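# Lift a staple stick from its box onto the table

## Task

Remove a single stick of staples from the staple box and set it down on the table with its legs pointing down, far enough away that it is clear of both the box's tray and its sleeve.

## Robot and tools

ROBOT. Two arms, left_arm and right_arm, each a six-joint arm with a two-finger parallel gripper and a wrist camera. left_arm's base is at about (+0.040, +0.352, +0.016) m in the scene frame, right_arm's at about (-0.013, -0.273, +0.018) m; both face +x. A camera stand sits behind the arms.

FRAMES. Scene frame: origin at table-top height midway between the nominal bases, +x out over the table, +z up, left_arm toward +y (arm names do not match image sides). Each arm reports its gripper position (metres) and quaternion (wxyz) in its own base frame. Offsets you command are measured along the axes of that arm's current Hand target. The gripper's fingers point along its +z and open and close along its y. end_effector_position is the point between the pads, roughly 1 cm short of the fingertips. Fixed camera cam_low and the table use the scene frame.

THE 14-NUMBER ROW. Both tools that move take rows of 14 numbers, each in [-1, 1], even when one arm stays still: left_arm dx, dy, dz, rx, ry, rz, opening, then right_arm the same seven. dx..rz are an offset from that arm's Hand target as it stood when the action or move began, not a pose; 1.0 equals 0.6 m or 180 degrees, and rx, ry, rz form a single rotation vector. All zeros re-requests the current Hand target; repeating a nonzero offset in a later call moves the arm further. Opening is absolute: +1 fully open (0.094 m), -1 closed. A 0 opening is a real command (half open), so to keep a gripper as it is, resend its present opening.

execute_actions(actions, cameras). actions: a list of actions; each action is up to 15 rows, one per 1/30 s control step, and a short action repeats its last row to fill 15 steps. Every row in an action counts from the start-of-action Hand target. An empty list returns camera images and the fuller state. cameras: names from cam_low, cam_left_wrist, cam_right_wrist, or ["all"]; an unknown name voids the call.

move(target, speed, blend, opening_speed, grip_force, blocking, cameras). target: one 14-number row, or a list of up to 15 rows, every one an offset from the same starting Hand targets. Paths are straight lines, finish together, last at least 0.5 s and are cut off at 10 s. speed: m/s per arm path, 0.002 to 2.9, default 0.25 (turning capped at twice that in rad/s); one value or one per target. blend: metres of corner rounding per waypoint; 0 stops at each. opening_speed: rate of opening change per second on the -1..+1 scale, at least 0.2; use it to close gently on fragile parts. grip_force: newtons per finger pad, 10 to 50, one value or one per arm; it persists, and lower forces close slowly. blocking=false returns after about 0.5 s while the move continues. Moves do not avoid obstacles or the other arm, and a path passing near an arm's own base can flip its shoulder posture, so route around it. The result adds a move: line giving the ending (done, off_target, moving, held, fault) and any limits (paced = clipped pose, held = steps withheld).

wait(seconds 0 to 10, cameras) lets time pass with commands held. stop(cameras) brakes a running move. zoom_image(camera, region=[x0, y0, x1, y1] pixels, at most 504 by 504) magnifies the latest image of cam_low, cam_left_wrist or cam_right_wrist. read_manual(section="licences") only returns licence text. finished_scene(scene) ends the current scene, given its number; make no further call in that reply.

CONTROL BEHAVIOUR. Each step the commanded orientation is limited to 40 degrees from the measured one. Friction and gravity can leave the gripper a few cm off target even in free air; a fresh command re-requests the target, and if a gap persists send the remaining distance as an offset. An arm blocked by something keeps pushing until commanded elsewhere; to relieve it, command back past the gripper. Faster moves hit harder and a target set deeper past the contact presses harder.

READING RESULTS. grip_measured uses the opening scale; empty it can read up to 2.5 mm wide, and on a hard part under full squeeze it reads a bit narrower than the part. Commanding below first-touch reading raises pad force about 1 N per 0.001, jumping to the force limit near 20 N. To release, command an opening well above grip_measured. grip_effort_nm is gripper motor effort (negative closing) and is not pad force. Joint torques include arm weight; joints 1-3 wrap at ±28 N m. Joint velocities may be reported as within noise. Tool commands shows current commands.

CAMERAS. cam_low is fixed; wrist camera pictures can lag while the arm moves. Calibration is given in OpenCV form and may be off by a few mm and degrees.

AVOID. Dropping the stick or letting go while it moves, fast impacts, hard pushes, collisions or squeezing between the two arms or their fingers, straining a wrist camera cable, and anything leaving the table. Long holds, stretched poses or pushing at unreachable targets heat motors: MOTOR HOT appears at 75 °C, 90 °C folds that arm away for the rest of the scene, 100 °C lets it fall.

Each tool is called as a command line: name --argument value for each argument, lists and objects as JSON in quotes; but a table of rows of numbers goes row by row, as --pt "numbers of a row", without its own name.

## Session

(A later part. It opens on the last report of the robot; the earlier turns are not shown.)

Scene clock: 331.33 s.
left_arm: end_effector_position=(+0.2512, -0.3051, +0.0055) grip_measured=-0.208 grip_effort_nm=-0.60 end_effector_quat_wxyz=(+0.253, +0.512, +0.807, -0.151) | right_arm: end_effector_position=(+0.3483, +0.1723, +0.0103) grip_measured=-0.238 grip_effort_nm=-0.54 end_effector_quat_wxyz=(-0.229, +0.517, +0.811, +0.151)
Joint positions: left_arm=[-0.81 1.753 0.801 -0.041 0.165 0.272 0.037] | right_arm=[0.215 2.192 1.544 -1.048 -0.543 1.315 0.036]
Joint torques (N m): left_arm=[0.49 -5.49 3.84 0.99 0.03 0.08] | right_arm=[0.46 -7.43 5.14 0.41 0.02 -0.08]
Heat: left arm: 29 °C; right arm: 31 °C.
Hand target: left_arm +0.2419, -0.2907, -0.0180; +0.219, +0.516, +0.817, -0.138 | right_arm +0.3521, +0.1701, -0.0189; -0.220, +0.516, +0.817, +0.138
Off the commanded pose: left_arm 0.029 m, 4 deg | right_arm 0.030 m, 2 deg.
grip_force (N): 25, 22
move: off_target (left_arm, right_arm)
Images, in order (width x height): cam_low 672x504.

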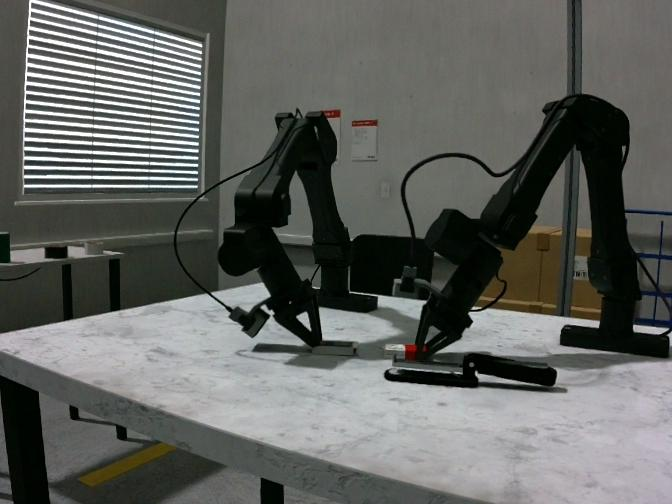

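move --pt "-0.0443 0.0037 -0.0198 0 0 0 0.3 0.0295 -0.0042 -0.0392 0 0 0 0.2" --pt "-0.0443 0.0037 -0.1365 0 0 0 0.3 0.0295 -0.0042 -0.1558 0 0 0 0.2" --pt "0.0505 0.1793 -0.3717 0 0 0 0.3 0.1535 -0.0037 -0.1403 0.1300 -0.1319 -0.4853 0.2" --speed 0.25 --blend '[0,0.02,0]' --grip_force '[40, 40]' --cameras '["cam_right_wrist", "cam_low"]'

zoom_image --camera "cam_right_wrist" --region '[200, 150, 480, 350]'

Scene clock: 357.40 s.
left_arm: end_effector_position=(+0.2766, -0.1176, +0.1490) grip_measured=+0.298 grip_effort_nm=0.06 end_effector_quat_wxyz=(+0.205, +0.512, +0.824, -0.133) | right_arm: end_effector_position=(+0.3290, +0.2014, +0.0884) grip_measured=+0.199 grip_effort_nm=0.05 end_effector_quat_wxyz=(-0.029, -0.212, +0.977, -0.005)
Joint positions: left_arm=[-0.17 1.383 1.131 -1.019 0.399 0.88 0.061] | right_arm=[0.542 2.079 1.797 -1.347 -0.009 0.114 0.056]
Joint torques (N m): left_arm=[0.64 -5.89 9.14 0.62 0.51 0.09] | right_arm=[0.14 -14.48 6.06 0.19 0.1 -0.11]
Heat: left arm: 29 °C; right arm: 30 °C.
Hand target: left_arm +0.2798, -0.1202, +0.1602; +0.219, +0.516, +0.817, -0.138 | right_arm +0.3342, +0.2030, +0.1001; +0.000, -0.217, +0.976, +0.000
Off the commanded pose: left_arm 0.012 m, 2 deg | right_arm 0.013 m, 3 deg.
grip_force (N): 40, 40
move: off_target (left_arm, right_arm)
camera_calibration:
cam_right_wrist: T_world_to_cam=[[0.415904, -0.909396, -0.00477524, 0.0491776], [-0.804366, -0.370309, 0.464614, 0.338448], [-0.424287, -0.189394, -0.8855, 0.344219], [0, 0, 0, 1]] pos_world=[0.39783, 0.235245, 0.147793]
Images, in order (width x height): cam_low 672x504, cam_right_wrist 672x504.

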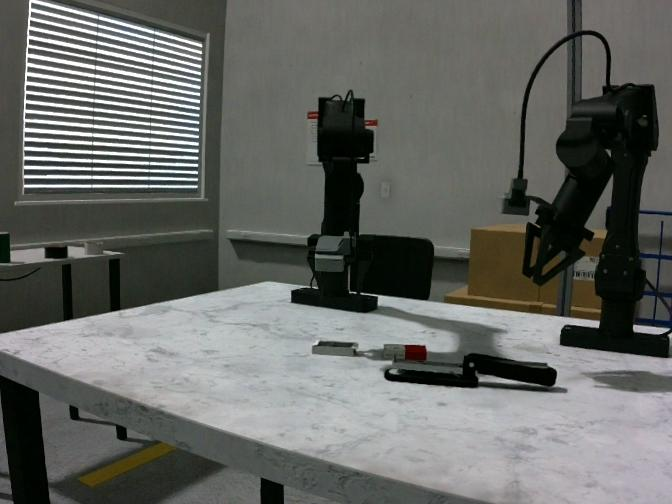

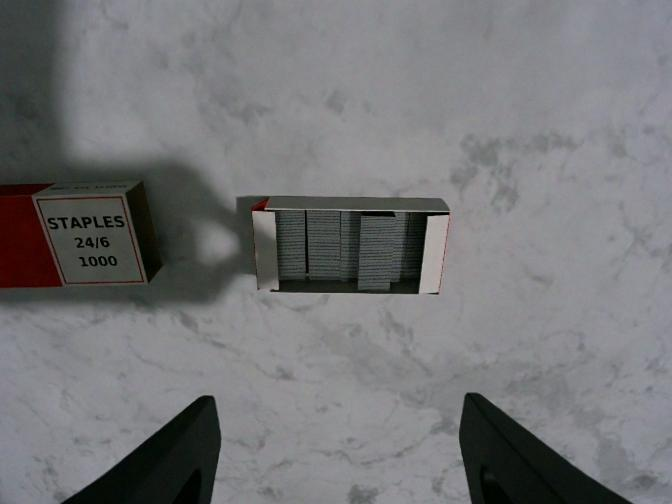

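Scaled by 1.800 from the camera's 672x504 image, which has a finer 960x720 frame.

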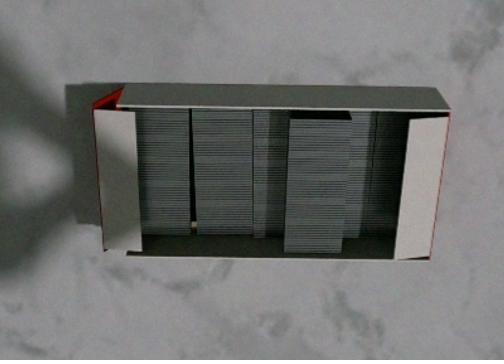

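move --target '[0,0,0,0,0,0,0.3, 0.0035,-0.0207,0.1168,0,0,0,-0.532]' --speed 0.15 --grip_force '[40, 45]' --cameras '["cam_right_wrist"]'

zoom_image --camera "cam_right_wrist" --region '[180, 240, 500, 500]'

Scene clock: 388.63 s.
left_arm: end_effector_position=(+0.2764, -0.1175, +0.1490) grip_measured=+0.298 grip_effort_nm=0.06 end_effector_quat_wxyz=(+0.205, +0.512, +0.824, -0.133) | right_arm: end_effector_position=(+0.3328, +0.1913, +0.0314) grip_measured=-0.531 grip_effort_nm=-0.10 end_effector_quat_wxyz=(-0.011, -0.215, +0.977, +0.000)
Joint positions: left_arm=[-0.17 1.383 1.131 -1.02 0.399 0.881 0.061] | right_arm=[0.516 2.071 1.557 -1.078 -0.007 0.082 0.022]
Joint torques (N m): left_arm=[0.42 -5.71 8.88 0.6 0.52 0.07] | right_arm=[-0.28 -11.29 6 0.24 0.08 -0.11]
Heat: left arm: 29 °C; right arm: 32 °C.
Hand target: left_arm +0.2798, -0.1202, +0.1602; +0.219, +0.516, +0.817, -0.138 | right_arm +0.3375, +0.1910, +0.0301; +0.000, -0.217, +0.976, +0.000
Off the commanded pose: left_arm 0.012 m, 2 deg | right_arm 0.005 m, 1 deg.
grip_force (N): 40, 45
move: off_target (left_arm)
camera_calibration:
cam_right_wrist: T_world_to_cam=[[0.421375, -0.906856, -0.0074602, 0.0358837], [-0.8168, -0.383079, 0.431379, 0.371893], [-0.394056, -0.175679, -0.90214, 0.281377], [0, 0, 0, 1]] pos_world=[0.39952, 0.224438, 0.0936828]
Images, in order (width x height): cam_right_wrist 672x504.

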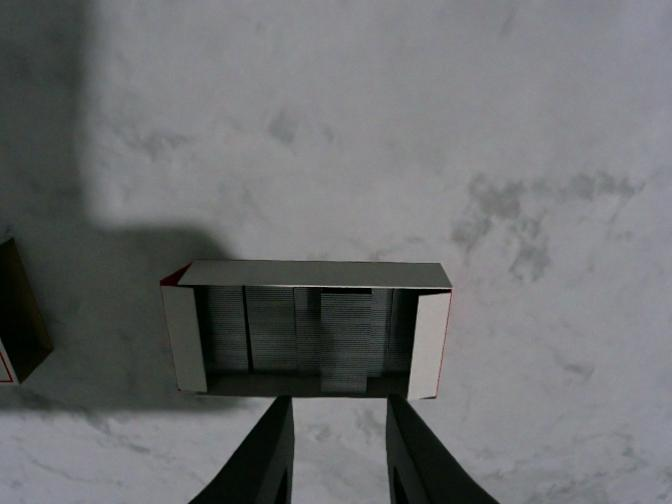

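Scaled by 1.575 from the camera's 672x504 image, which has a finer 960x720 frame.

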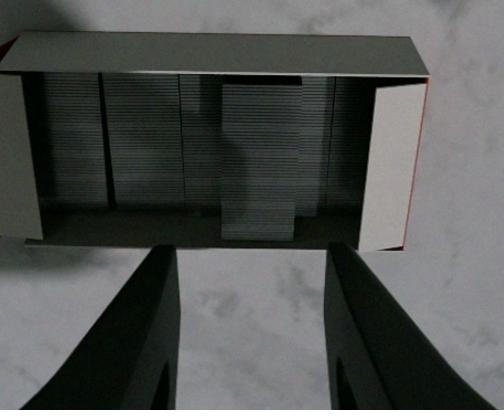

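move --target '[0,0,0,0,0,0,0.3, -0.0010,0,0.0433,0,0,0,-0.532]' --speed 0.1 --cameras '["cam_right_wrist"]'

zoom_image --camera "cam_right_wrist" --region '[180, 260, 500, 504]'

Scene clock: 407.23 s.
left_arm: end_effector_position=(+0.2764, -0.1175, +0.1490) grip_measured=+0.298 grip_effort_nm=0.06 end_effector_quat_wxyz=(+0.205, +0.512, +0.824, -0.133) | right_arm: end_effector_position=(+0.3361, +0.1931, +0.0173) grip_measured=-0.531 grip_effort_nm=-0.10 end_effector_quat_wxyz=(+0.004, -0.215, +0.977, +0.005)
Joint positions: left_arm=[-0.17 1.383 1.131 -1.02 0.399 0.881 0.061] | right_arm=[0.516 2.071 1.498 -0.987 -0.007 0.082 0.022]
Joint torques (N m): left_arm=[0.58 -5.75 9.24 0.57 0.53 0.05] | right_arm=[-0.28 -8.84 5.98 0.32 0.07 -0.11]
Heat: left arm: 29 °C; right arm: 30 °C.
Hand target: left_arm +0.2798, -0.1202, +0.1602; +0.219, +0.516, +0.817, -0.138 | right_arm +0.3381, +0.1912, +0.0042; +0.000, -0.217, +0.976, +0.000
Off the commanded pose: left_arm 0.012 m, 2 deg | right_arm 0.013 m, 1 deg.
grip_force (N): 40, 45
move: off_target (left_arm, right_arm)
camera_calibration:
cam_right_wrist: T_world_to_cam=[[0.421654, -0.906701, -0.0100248, 0.0359955], [-0.828555, -0.389758, 0.401976, 0.387022], [-0.368379, -0.161189, -0.915595, 0.259052], [0, 0, 0, 1]] pos_world=[0.400921, 0.225238, 0.0819744]
Images, in order (width x height): cam_right_wrist 672x504.

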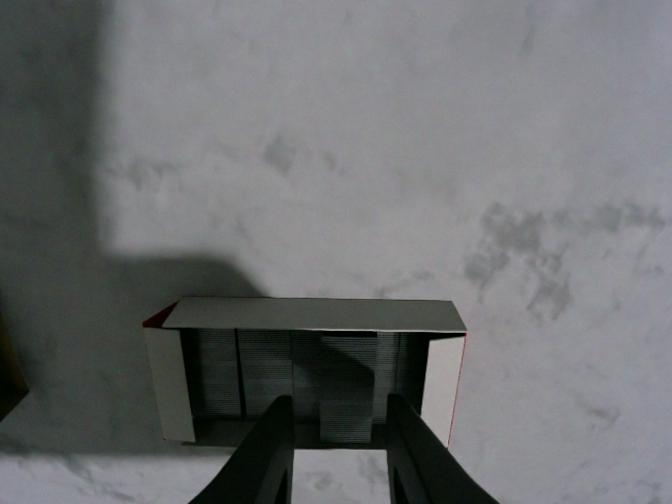

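Scaled by 1.575 from the camera's 672x504 image, which has a finer 960x720 frame.

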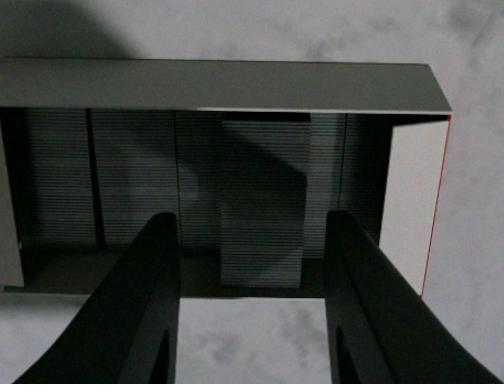

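move --pt "0 0 0 0 0 0 0.3 0.0017 -0.0010 0.0208 0 0 0 -0.532" --pt "0 0 0 0 0 0 0.3 0.0017 -0.0010 0.0208 0 0 0 -0.80" --speed 0.06 --grip_force '[40, 22]' --cameras '["cam_right_wrist"]'

zoom_image --camera "cam_right_wrist" --region '[180, 260, 500, 504]'

Scene clock: 419.27 s.
left_arm: end_effector_position=(+0.2764, -0.1175, +0.1490) grip_measured=+0.298 grip_effort_nm=0.06 end_effector_quat_wxyz=(+0.205, +0.512, +0.824, -0.133) | right_arm: end_effector_position=(+0.3357, +0.1929, +0.0058) grip_measured=-0.721 grip_effort_nm=-0.53 end_effector_quat_wxyz=(+0.006, -0.216, +0.976, +0.005)
Joint positions: left_arm=[-0.17 1.383 1.131 -1.02 0.399 0.881 0.061] | right_arm=[0.516 2.082 1.467 -0.941 -0.007 0.08 0.013]
Joint torques (N m): left_arm=[0.66 -5.63 9.14 0.54 0.54 0.06] | right_arm=[-0.4 -8.61 5.96 0.32 0.07 -0.11]
Heat: left arm: 29 °C; right arm: 30 °C.
Hand target: left_arm +0.2798, -0.1202, +0.1602; +0.219, +0.516, +0.817, -0.138 | right_arm +0.3374, +0.1902, -0.0085; +0.000, -0.217, +0.976, +0.000
Off the commanded pose: left_arm 0.012 m, 2 deg | right_arm 0.014 m, 1 deg.
grip_force (N): 40, 22
move: off_target (left_arm, right_arm); target 2's new opening was sent with right_arm's hand 0.014 m and 1 deg from that target
camera_calibration:
cam_right_wrist: T_world_to_cam=[[0.423012, -0.906067, -0.0102138, 0.0352804], [-0.829057, -0.391558, 0.399183, 0.39179], [-0.365686, -0.160391, -0.916814, 0.247279], [0, 0, 0, 1]] pos_world=[0.400318, 0.225036, 0.0706735]
Images, in order (width x height): cam_right_wrist 672x504.

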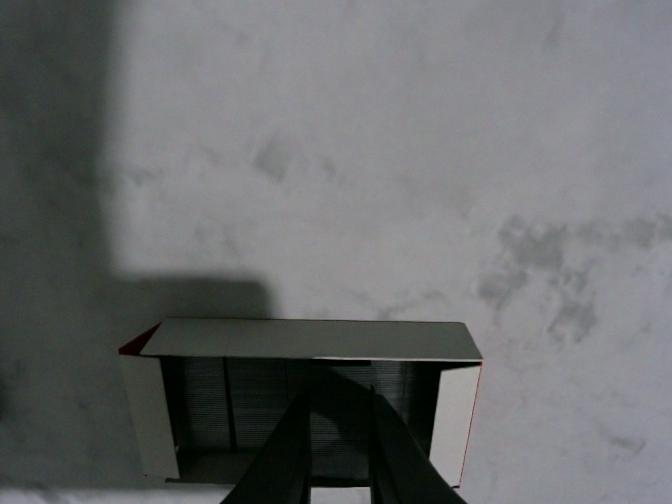

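Scaled by 1.575 from the camera's 672x504 image, which has a finer 960x720 frame.

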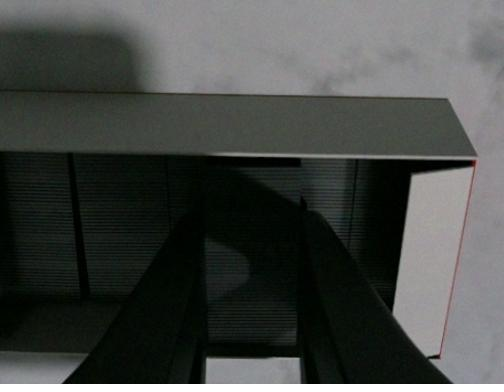

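move --pt "0 0 0 0 0 0 0.3 0 0 -0.1417 0 0 0 -0.80" --pt "0 0 0 0 0 0 0.3 0.0948 -0.2137 -0.0725 0 0 0 -0.80" --speed '[0.12, 0.25]' --blend '[0.02, 0]' --cameras '["cam_right_wrist", "cam_low"]'

Scene clock: 437.60 s.
left_arm: end_effector_position=(+0.2764, -0.1175, +0.1490) grip_measured=+0.298 grip_effort_nm=0.06 end_effector_quat_wxyz=(+0.205, +0.512, +0.824, -0.133) | right_arm: end_effector_position=(+0.3346, +0.0466, +0.0270) grip_measured=-0.721 grip_effort_nm=-0.54 end_effector_quat_wxyz=(-0.026, -0.212, +0.977, -0.002)
Joint positions: left_arm=[-0.17 1.383 1.131 -1.02 0.399 0.881 0.061] | right_arm=[0.139 1.937 1.341 -1.027 0.007 -0.287 0.013]
Joint torques (N m): left_arm=[0.62 -5.67 9.05 0.61 0.46 0.08] | right_arm=[0.34 -12.49 5.65 0.21 -0.08 -0.11]
Heat: left arm: 29 °C; right arm: 30 °C.
Hand target: left_arm +0.2798, -0.1202, +0.1602; +0.219, +0.516, +0.817, -0.138 | right_arm +0.3402, +0.0499, +0.0350; +0.000, -0.217, +0.976, +0.000
Off the commanded pose: left_arm 0.012 m, 2 deg | right_arm 0.010 m, 3 deg.
grip_force (N): 40, 22
move: off_target (left_arm, right_arm)
camera_calibration:
cam_right_wrist: T_world_to_cam=[[0.414846, -0.909839, -0.00975505, -0.0936514], [-0.806901, -0.372823, 0.458164, 0.315279], [-0.420492, -0.182196, -0.888814, 0.261318], [0, 0, 0, 1]] pos_world=[0.403132, 0.0799466, 0.0869005]
Images, in order (width x height): cam_low 672x504, cam_right_wrist 672x504.

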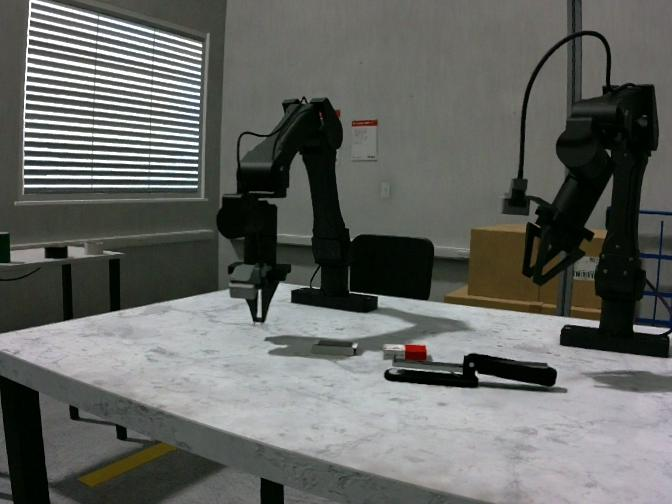

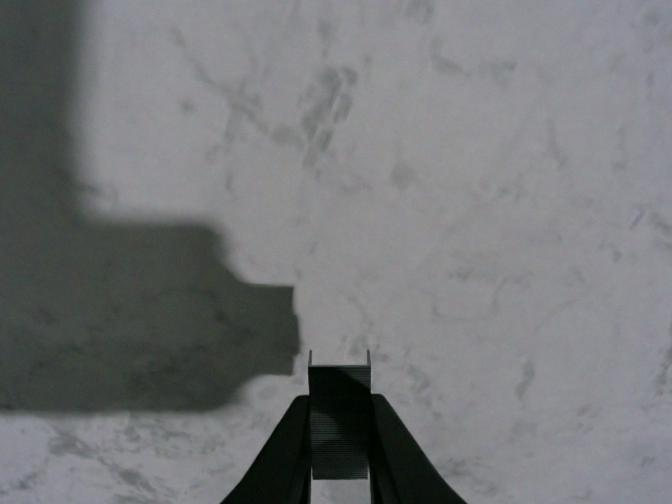

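move --target '[0,0,0,0,0,0,0.3, 0,0,0.0725,0,0,0,-0.80]' --speed 0.08 --cameras '["cam_right_wrist"]'

zoom_image --camera "cam_right_wrist" --region '[260, 300, 420, 500]'

Scene clock: 444.50 s.
left_arm: end_effector_position=(+0.2764, -0.1175, +0.1490) grip_measured=+0.298 grip_effort_nm=0.06 end_effector_quat_wxyz=(+0.205, +0.512, +0.824, -0.133) | right_arm: end_effector_position=(+0.3403, +0.0474, +0.0035) grip_measured=-0.721 grip_effort_nm=-0.54 end_effector_quat_wxyz=(+0.005, -0.212, +0.977, -0.004)
Joint positions: left_arm=[-0.17 1.383 1.131 -1.02 0.399 0.881 0.061] | right_arm=[0.139 1.937 1.241 -0.864 0.007 -0.288 0.013]
Joint torques (N m): left_arm=[0.59 -5.63 9.22 0.59 0.53 0.08] | right_arm=[0.32 -7.36 5.76 0.31 -0.08 -0.11]
Heat: left arm: 29 °C; right arm: 30 °C.
Hand target: left_arm +0.2798, -0.1202, +0.1602; +0.219, +0.516, +0.817, -0.138 | right_arm +0.3402, +0.0499, -0.0085; +0.000, -0.217, +0.976, +0.000
Off the commanded pose: left_arm 0.012 m, 2 deg | right_arm 0.012 m, 1 deg.
grip_force (N): 40, 22
move: off_target (left_arm, right_arm)
camera_calibration:
cam_right_wrist: T_world_to_cam=[[0.415577, -0.909521, 0.00814448, -0.0957993], [-0.833462, -0.377208, 0.4038, 0.340454], [-0.364193, -0.174598, -0.914811, 0.223687], [0, 0, 0, 1]] pos_world=[0.405033, 0.0803459, 0.0679368]
Images, in order (width x height): cam_right_wrist 672x504.

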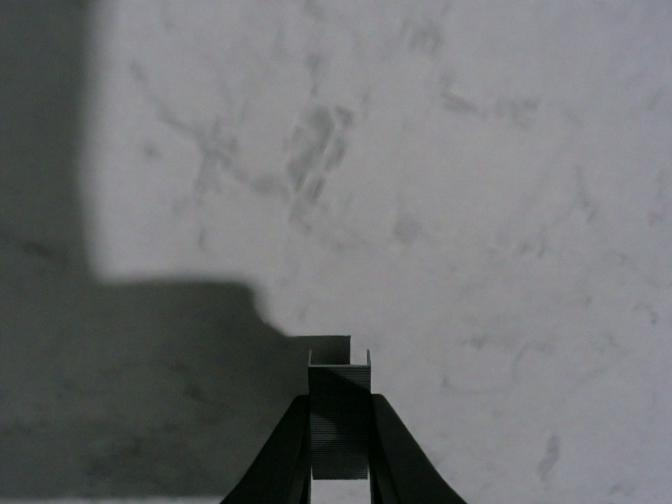

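Scaled by 2.520 from the camera's 672x504 image, which has a finer 960x720 frame.

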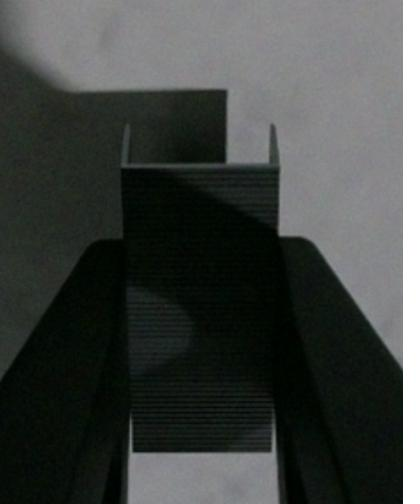

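move --target '[0,0,0,0,0,0,0.3, 0.0010,0,0.0103,0,0,0,-0.80]' --speed 0.06 --cameras '["cam_right_wrist"]'

zoom_image --camera "cam_right_wrist" --region '[260, 300, 420, 500]'

Scene clock: 449.70 s.
left_arm: end_effector_position=(+0.2764, -0.1175, +0.1490) grip_measured=+0.298 grip_effort_nm=0.06 end_effector_quat_wxyz=(+0.205, +0.512, +0.824, -0.133) | right_arm: end_effector_position=(+0.3403, +0.0474, -0.0017) grip_measured=-0.721 grip_effort_nm=-0.54 end_effector_quat_wxyz=(+0.006, -0.212, +0.977, -0.004)
Joint positions: left_arm=[-0.17 1.383 1.131 -1.02 0.399 0.881 0.061] | right_arm=[0.139 1.945 1.229 -0.842 0.007 -0.288 0.013]
Joint torques (N m): left_arm=[0.44 -5.38 8.75 0.58 0.52 0.14] | right_arm=[0.28 -7.3 5.55 0.33 -0.08 -0.11]
Heat: left arm: 29 °C; right arm: 30 °C.
Hand target: left_arm +0.2798, -0.1202, +0.1602; +0.219, +0.516, +0.817, -0.138 | right_arm +0.3397, +0.0496, -0.0146; +0.000, -0.217, +0.976, +0.000
Off the commanded pose: left_arm 0.012 m, 2 deg | right_arm 0.013 m, 1 deg.
grip_force (N): 40, 22
move: off_target (left_arm, right_arm)
camera_calibration:
cam_right_wrist: T_world_to_cam=[[0.415923, -0.909359, 0.00865188, -0.0959015], [-0.833944, -0.377601, 0.402435, 0.342742], [-0.362691, -0.174598, -0.915407, 0.218413], [0, 0, 0, 1]] pos_world=[0.404932, 0.0803454, 0.0628351]
Images, in order (width x height): cam_right_wrist 672x504.

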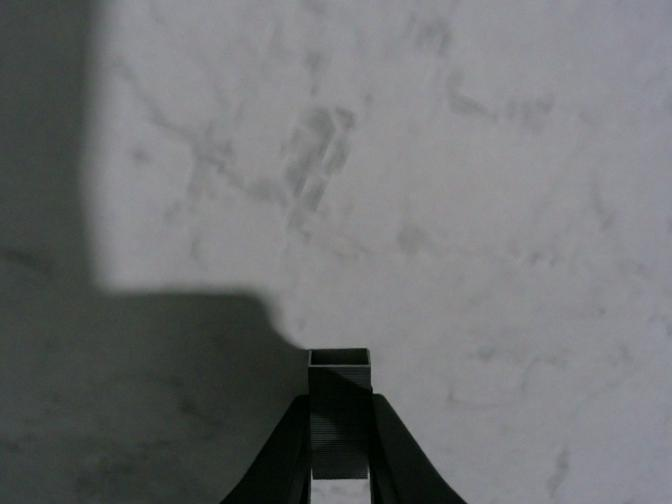

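Scaled by 2.520 from the camera's 672x504 image, which has a finer 960x720 frame.

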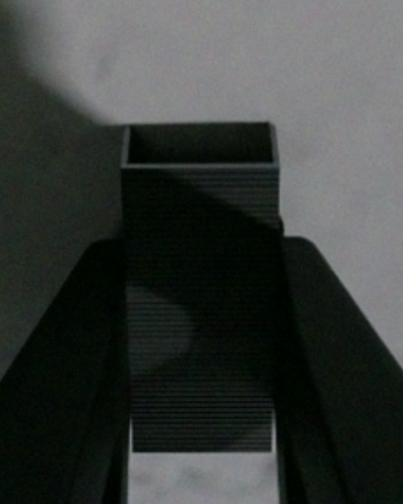

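move --pt "0 0 0 0 0 0 0.3 0 0 -0.0100 0 0 0 -0.50" --pt "0 0 0 0 0 0 0.3 0 0 -0.1700 0 0 0 -0.50" --speed '[0.05, 0.15]' --cameras '["cam_right_wrist", "cam_low"]'

Scene clock: 455.40 s.
left_arm: end_effector_position=(+0.2764, -0.1175, +0.1490) grip_measured=+0.298 grip_effort_nm=0.06 end_effector_quat_wxyz=(+0.205, +0.512, +0.824, -0.133) | right_arm: end_effector_position=(+0.3353, +0.0467, +0.0761) grip_measured=-0.501 grip_effort_nm=0.05 end_effector_quat_wxyz=(-0.018, -0.212, +0.977, -0.002)
Joint positions: left_arm=[-0.17 1.383 1.131 -1.02 0.399 0.881 0.061] | right_arm=[0.139 1.875 1.46 -1.191 0.007 -0.288 0.023]
Joint torques (N m): left_arm=[0.4 -5.64 9.06 0.6 0.52 0.07] | right_arm=[0.28 -11.22 8.42 -0.07 -0.08 -0.11]
Heat: left arm: 30 °C; right arm: 30 °C.
Hand target: left_arm +0.2798, -0.1202, +0.1602; +0.219, +0.516, +0.817, -0.138 | right_arm +0.3396, +0.0496, +0.0874; +0.000, -0.217, +0.976, +0.000
Off the commanded pose: left_arm 0.012 m, 2 deg | right_arm 0.012 m, 2 deg.
grip_force (N): 40, 22
move: off_target (left_arm, right_arm)
camera_calibration:
cam_right_wrist: T_world_to_cam=[[0.416322, -0.909204, -0.00500373, -0.0942428], [-0.81384, -0.375098, 0.443809, 0.296936], [-0.405389, -0.180695, -0.896108, 0.300787], [0, 0, 0, 1]] pos_world=[0.402829, 0.0800447, 0.137284]
Images, in order (width x height): cam_low 672x504, cam_right_wrist 672x504.

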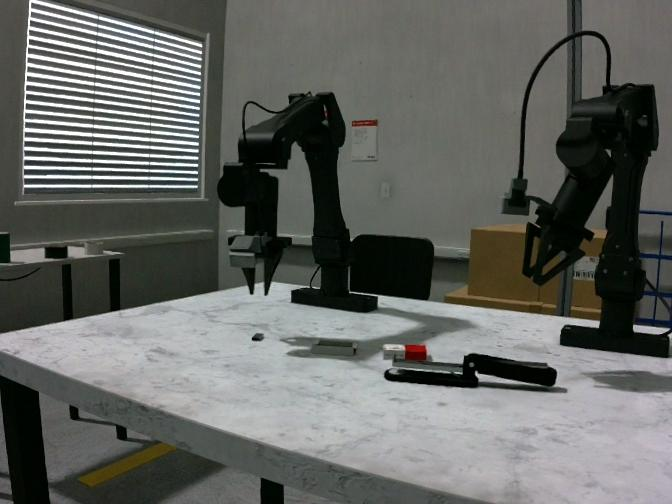

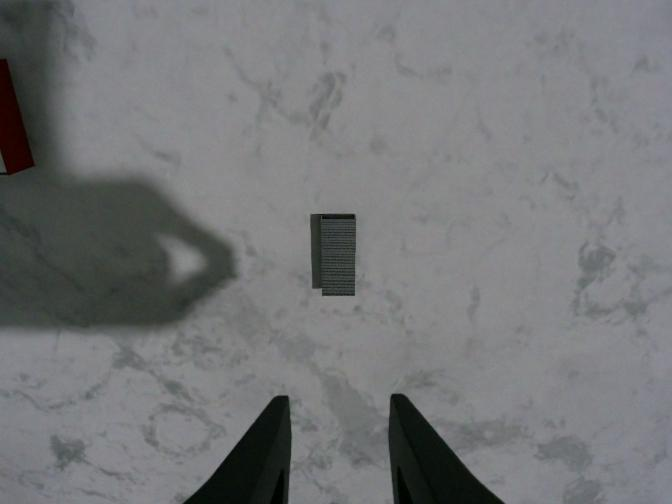

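finished_scene --scene 2

The scene is finished: the task was done.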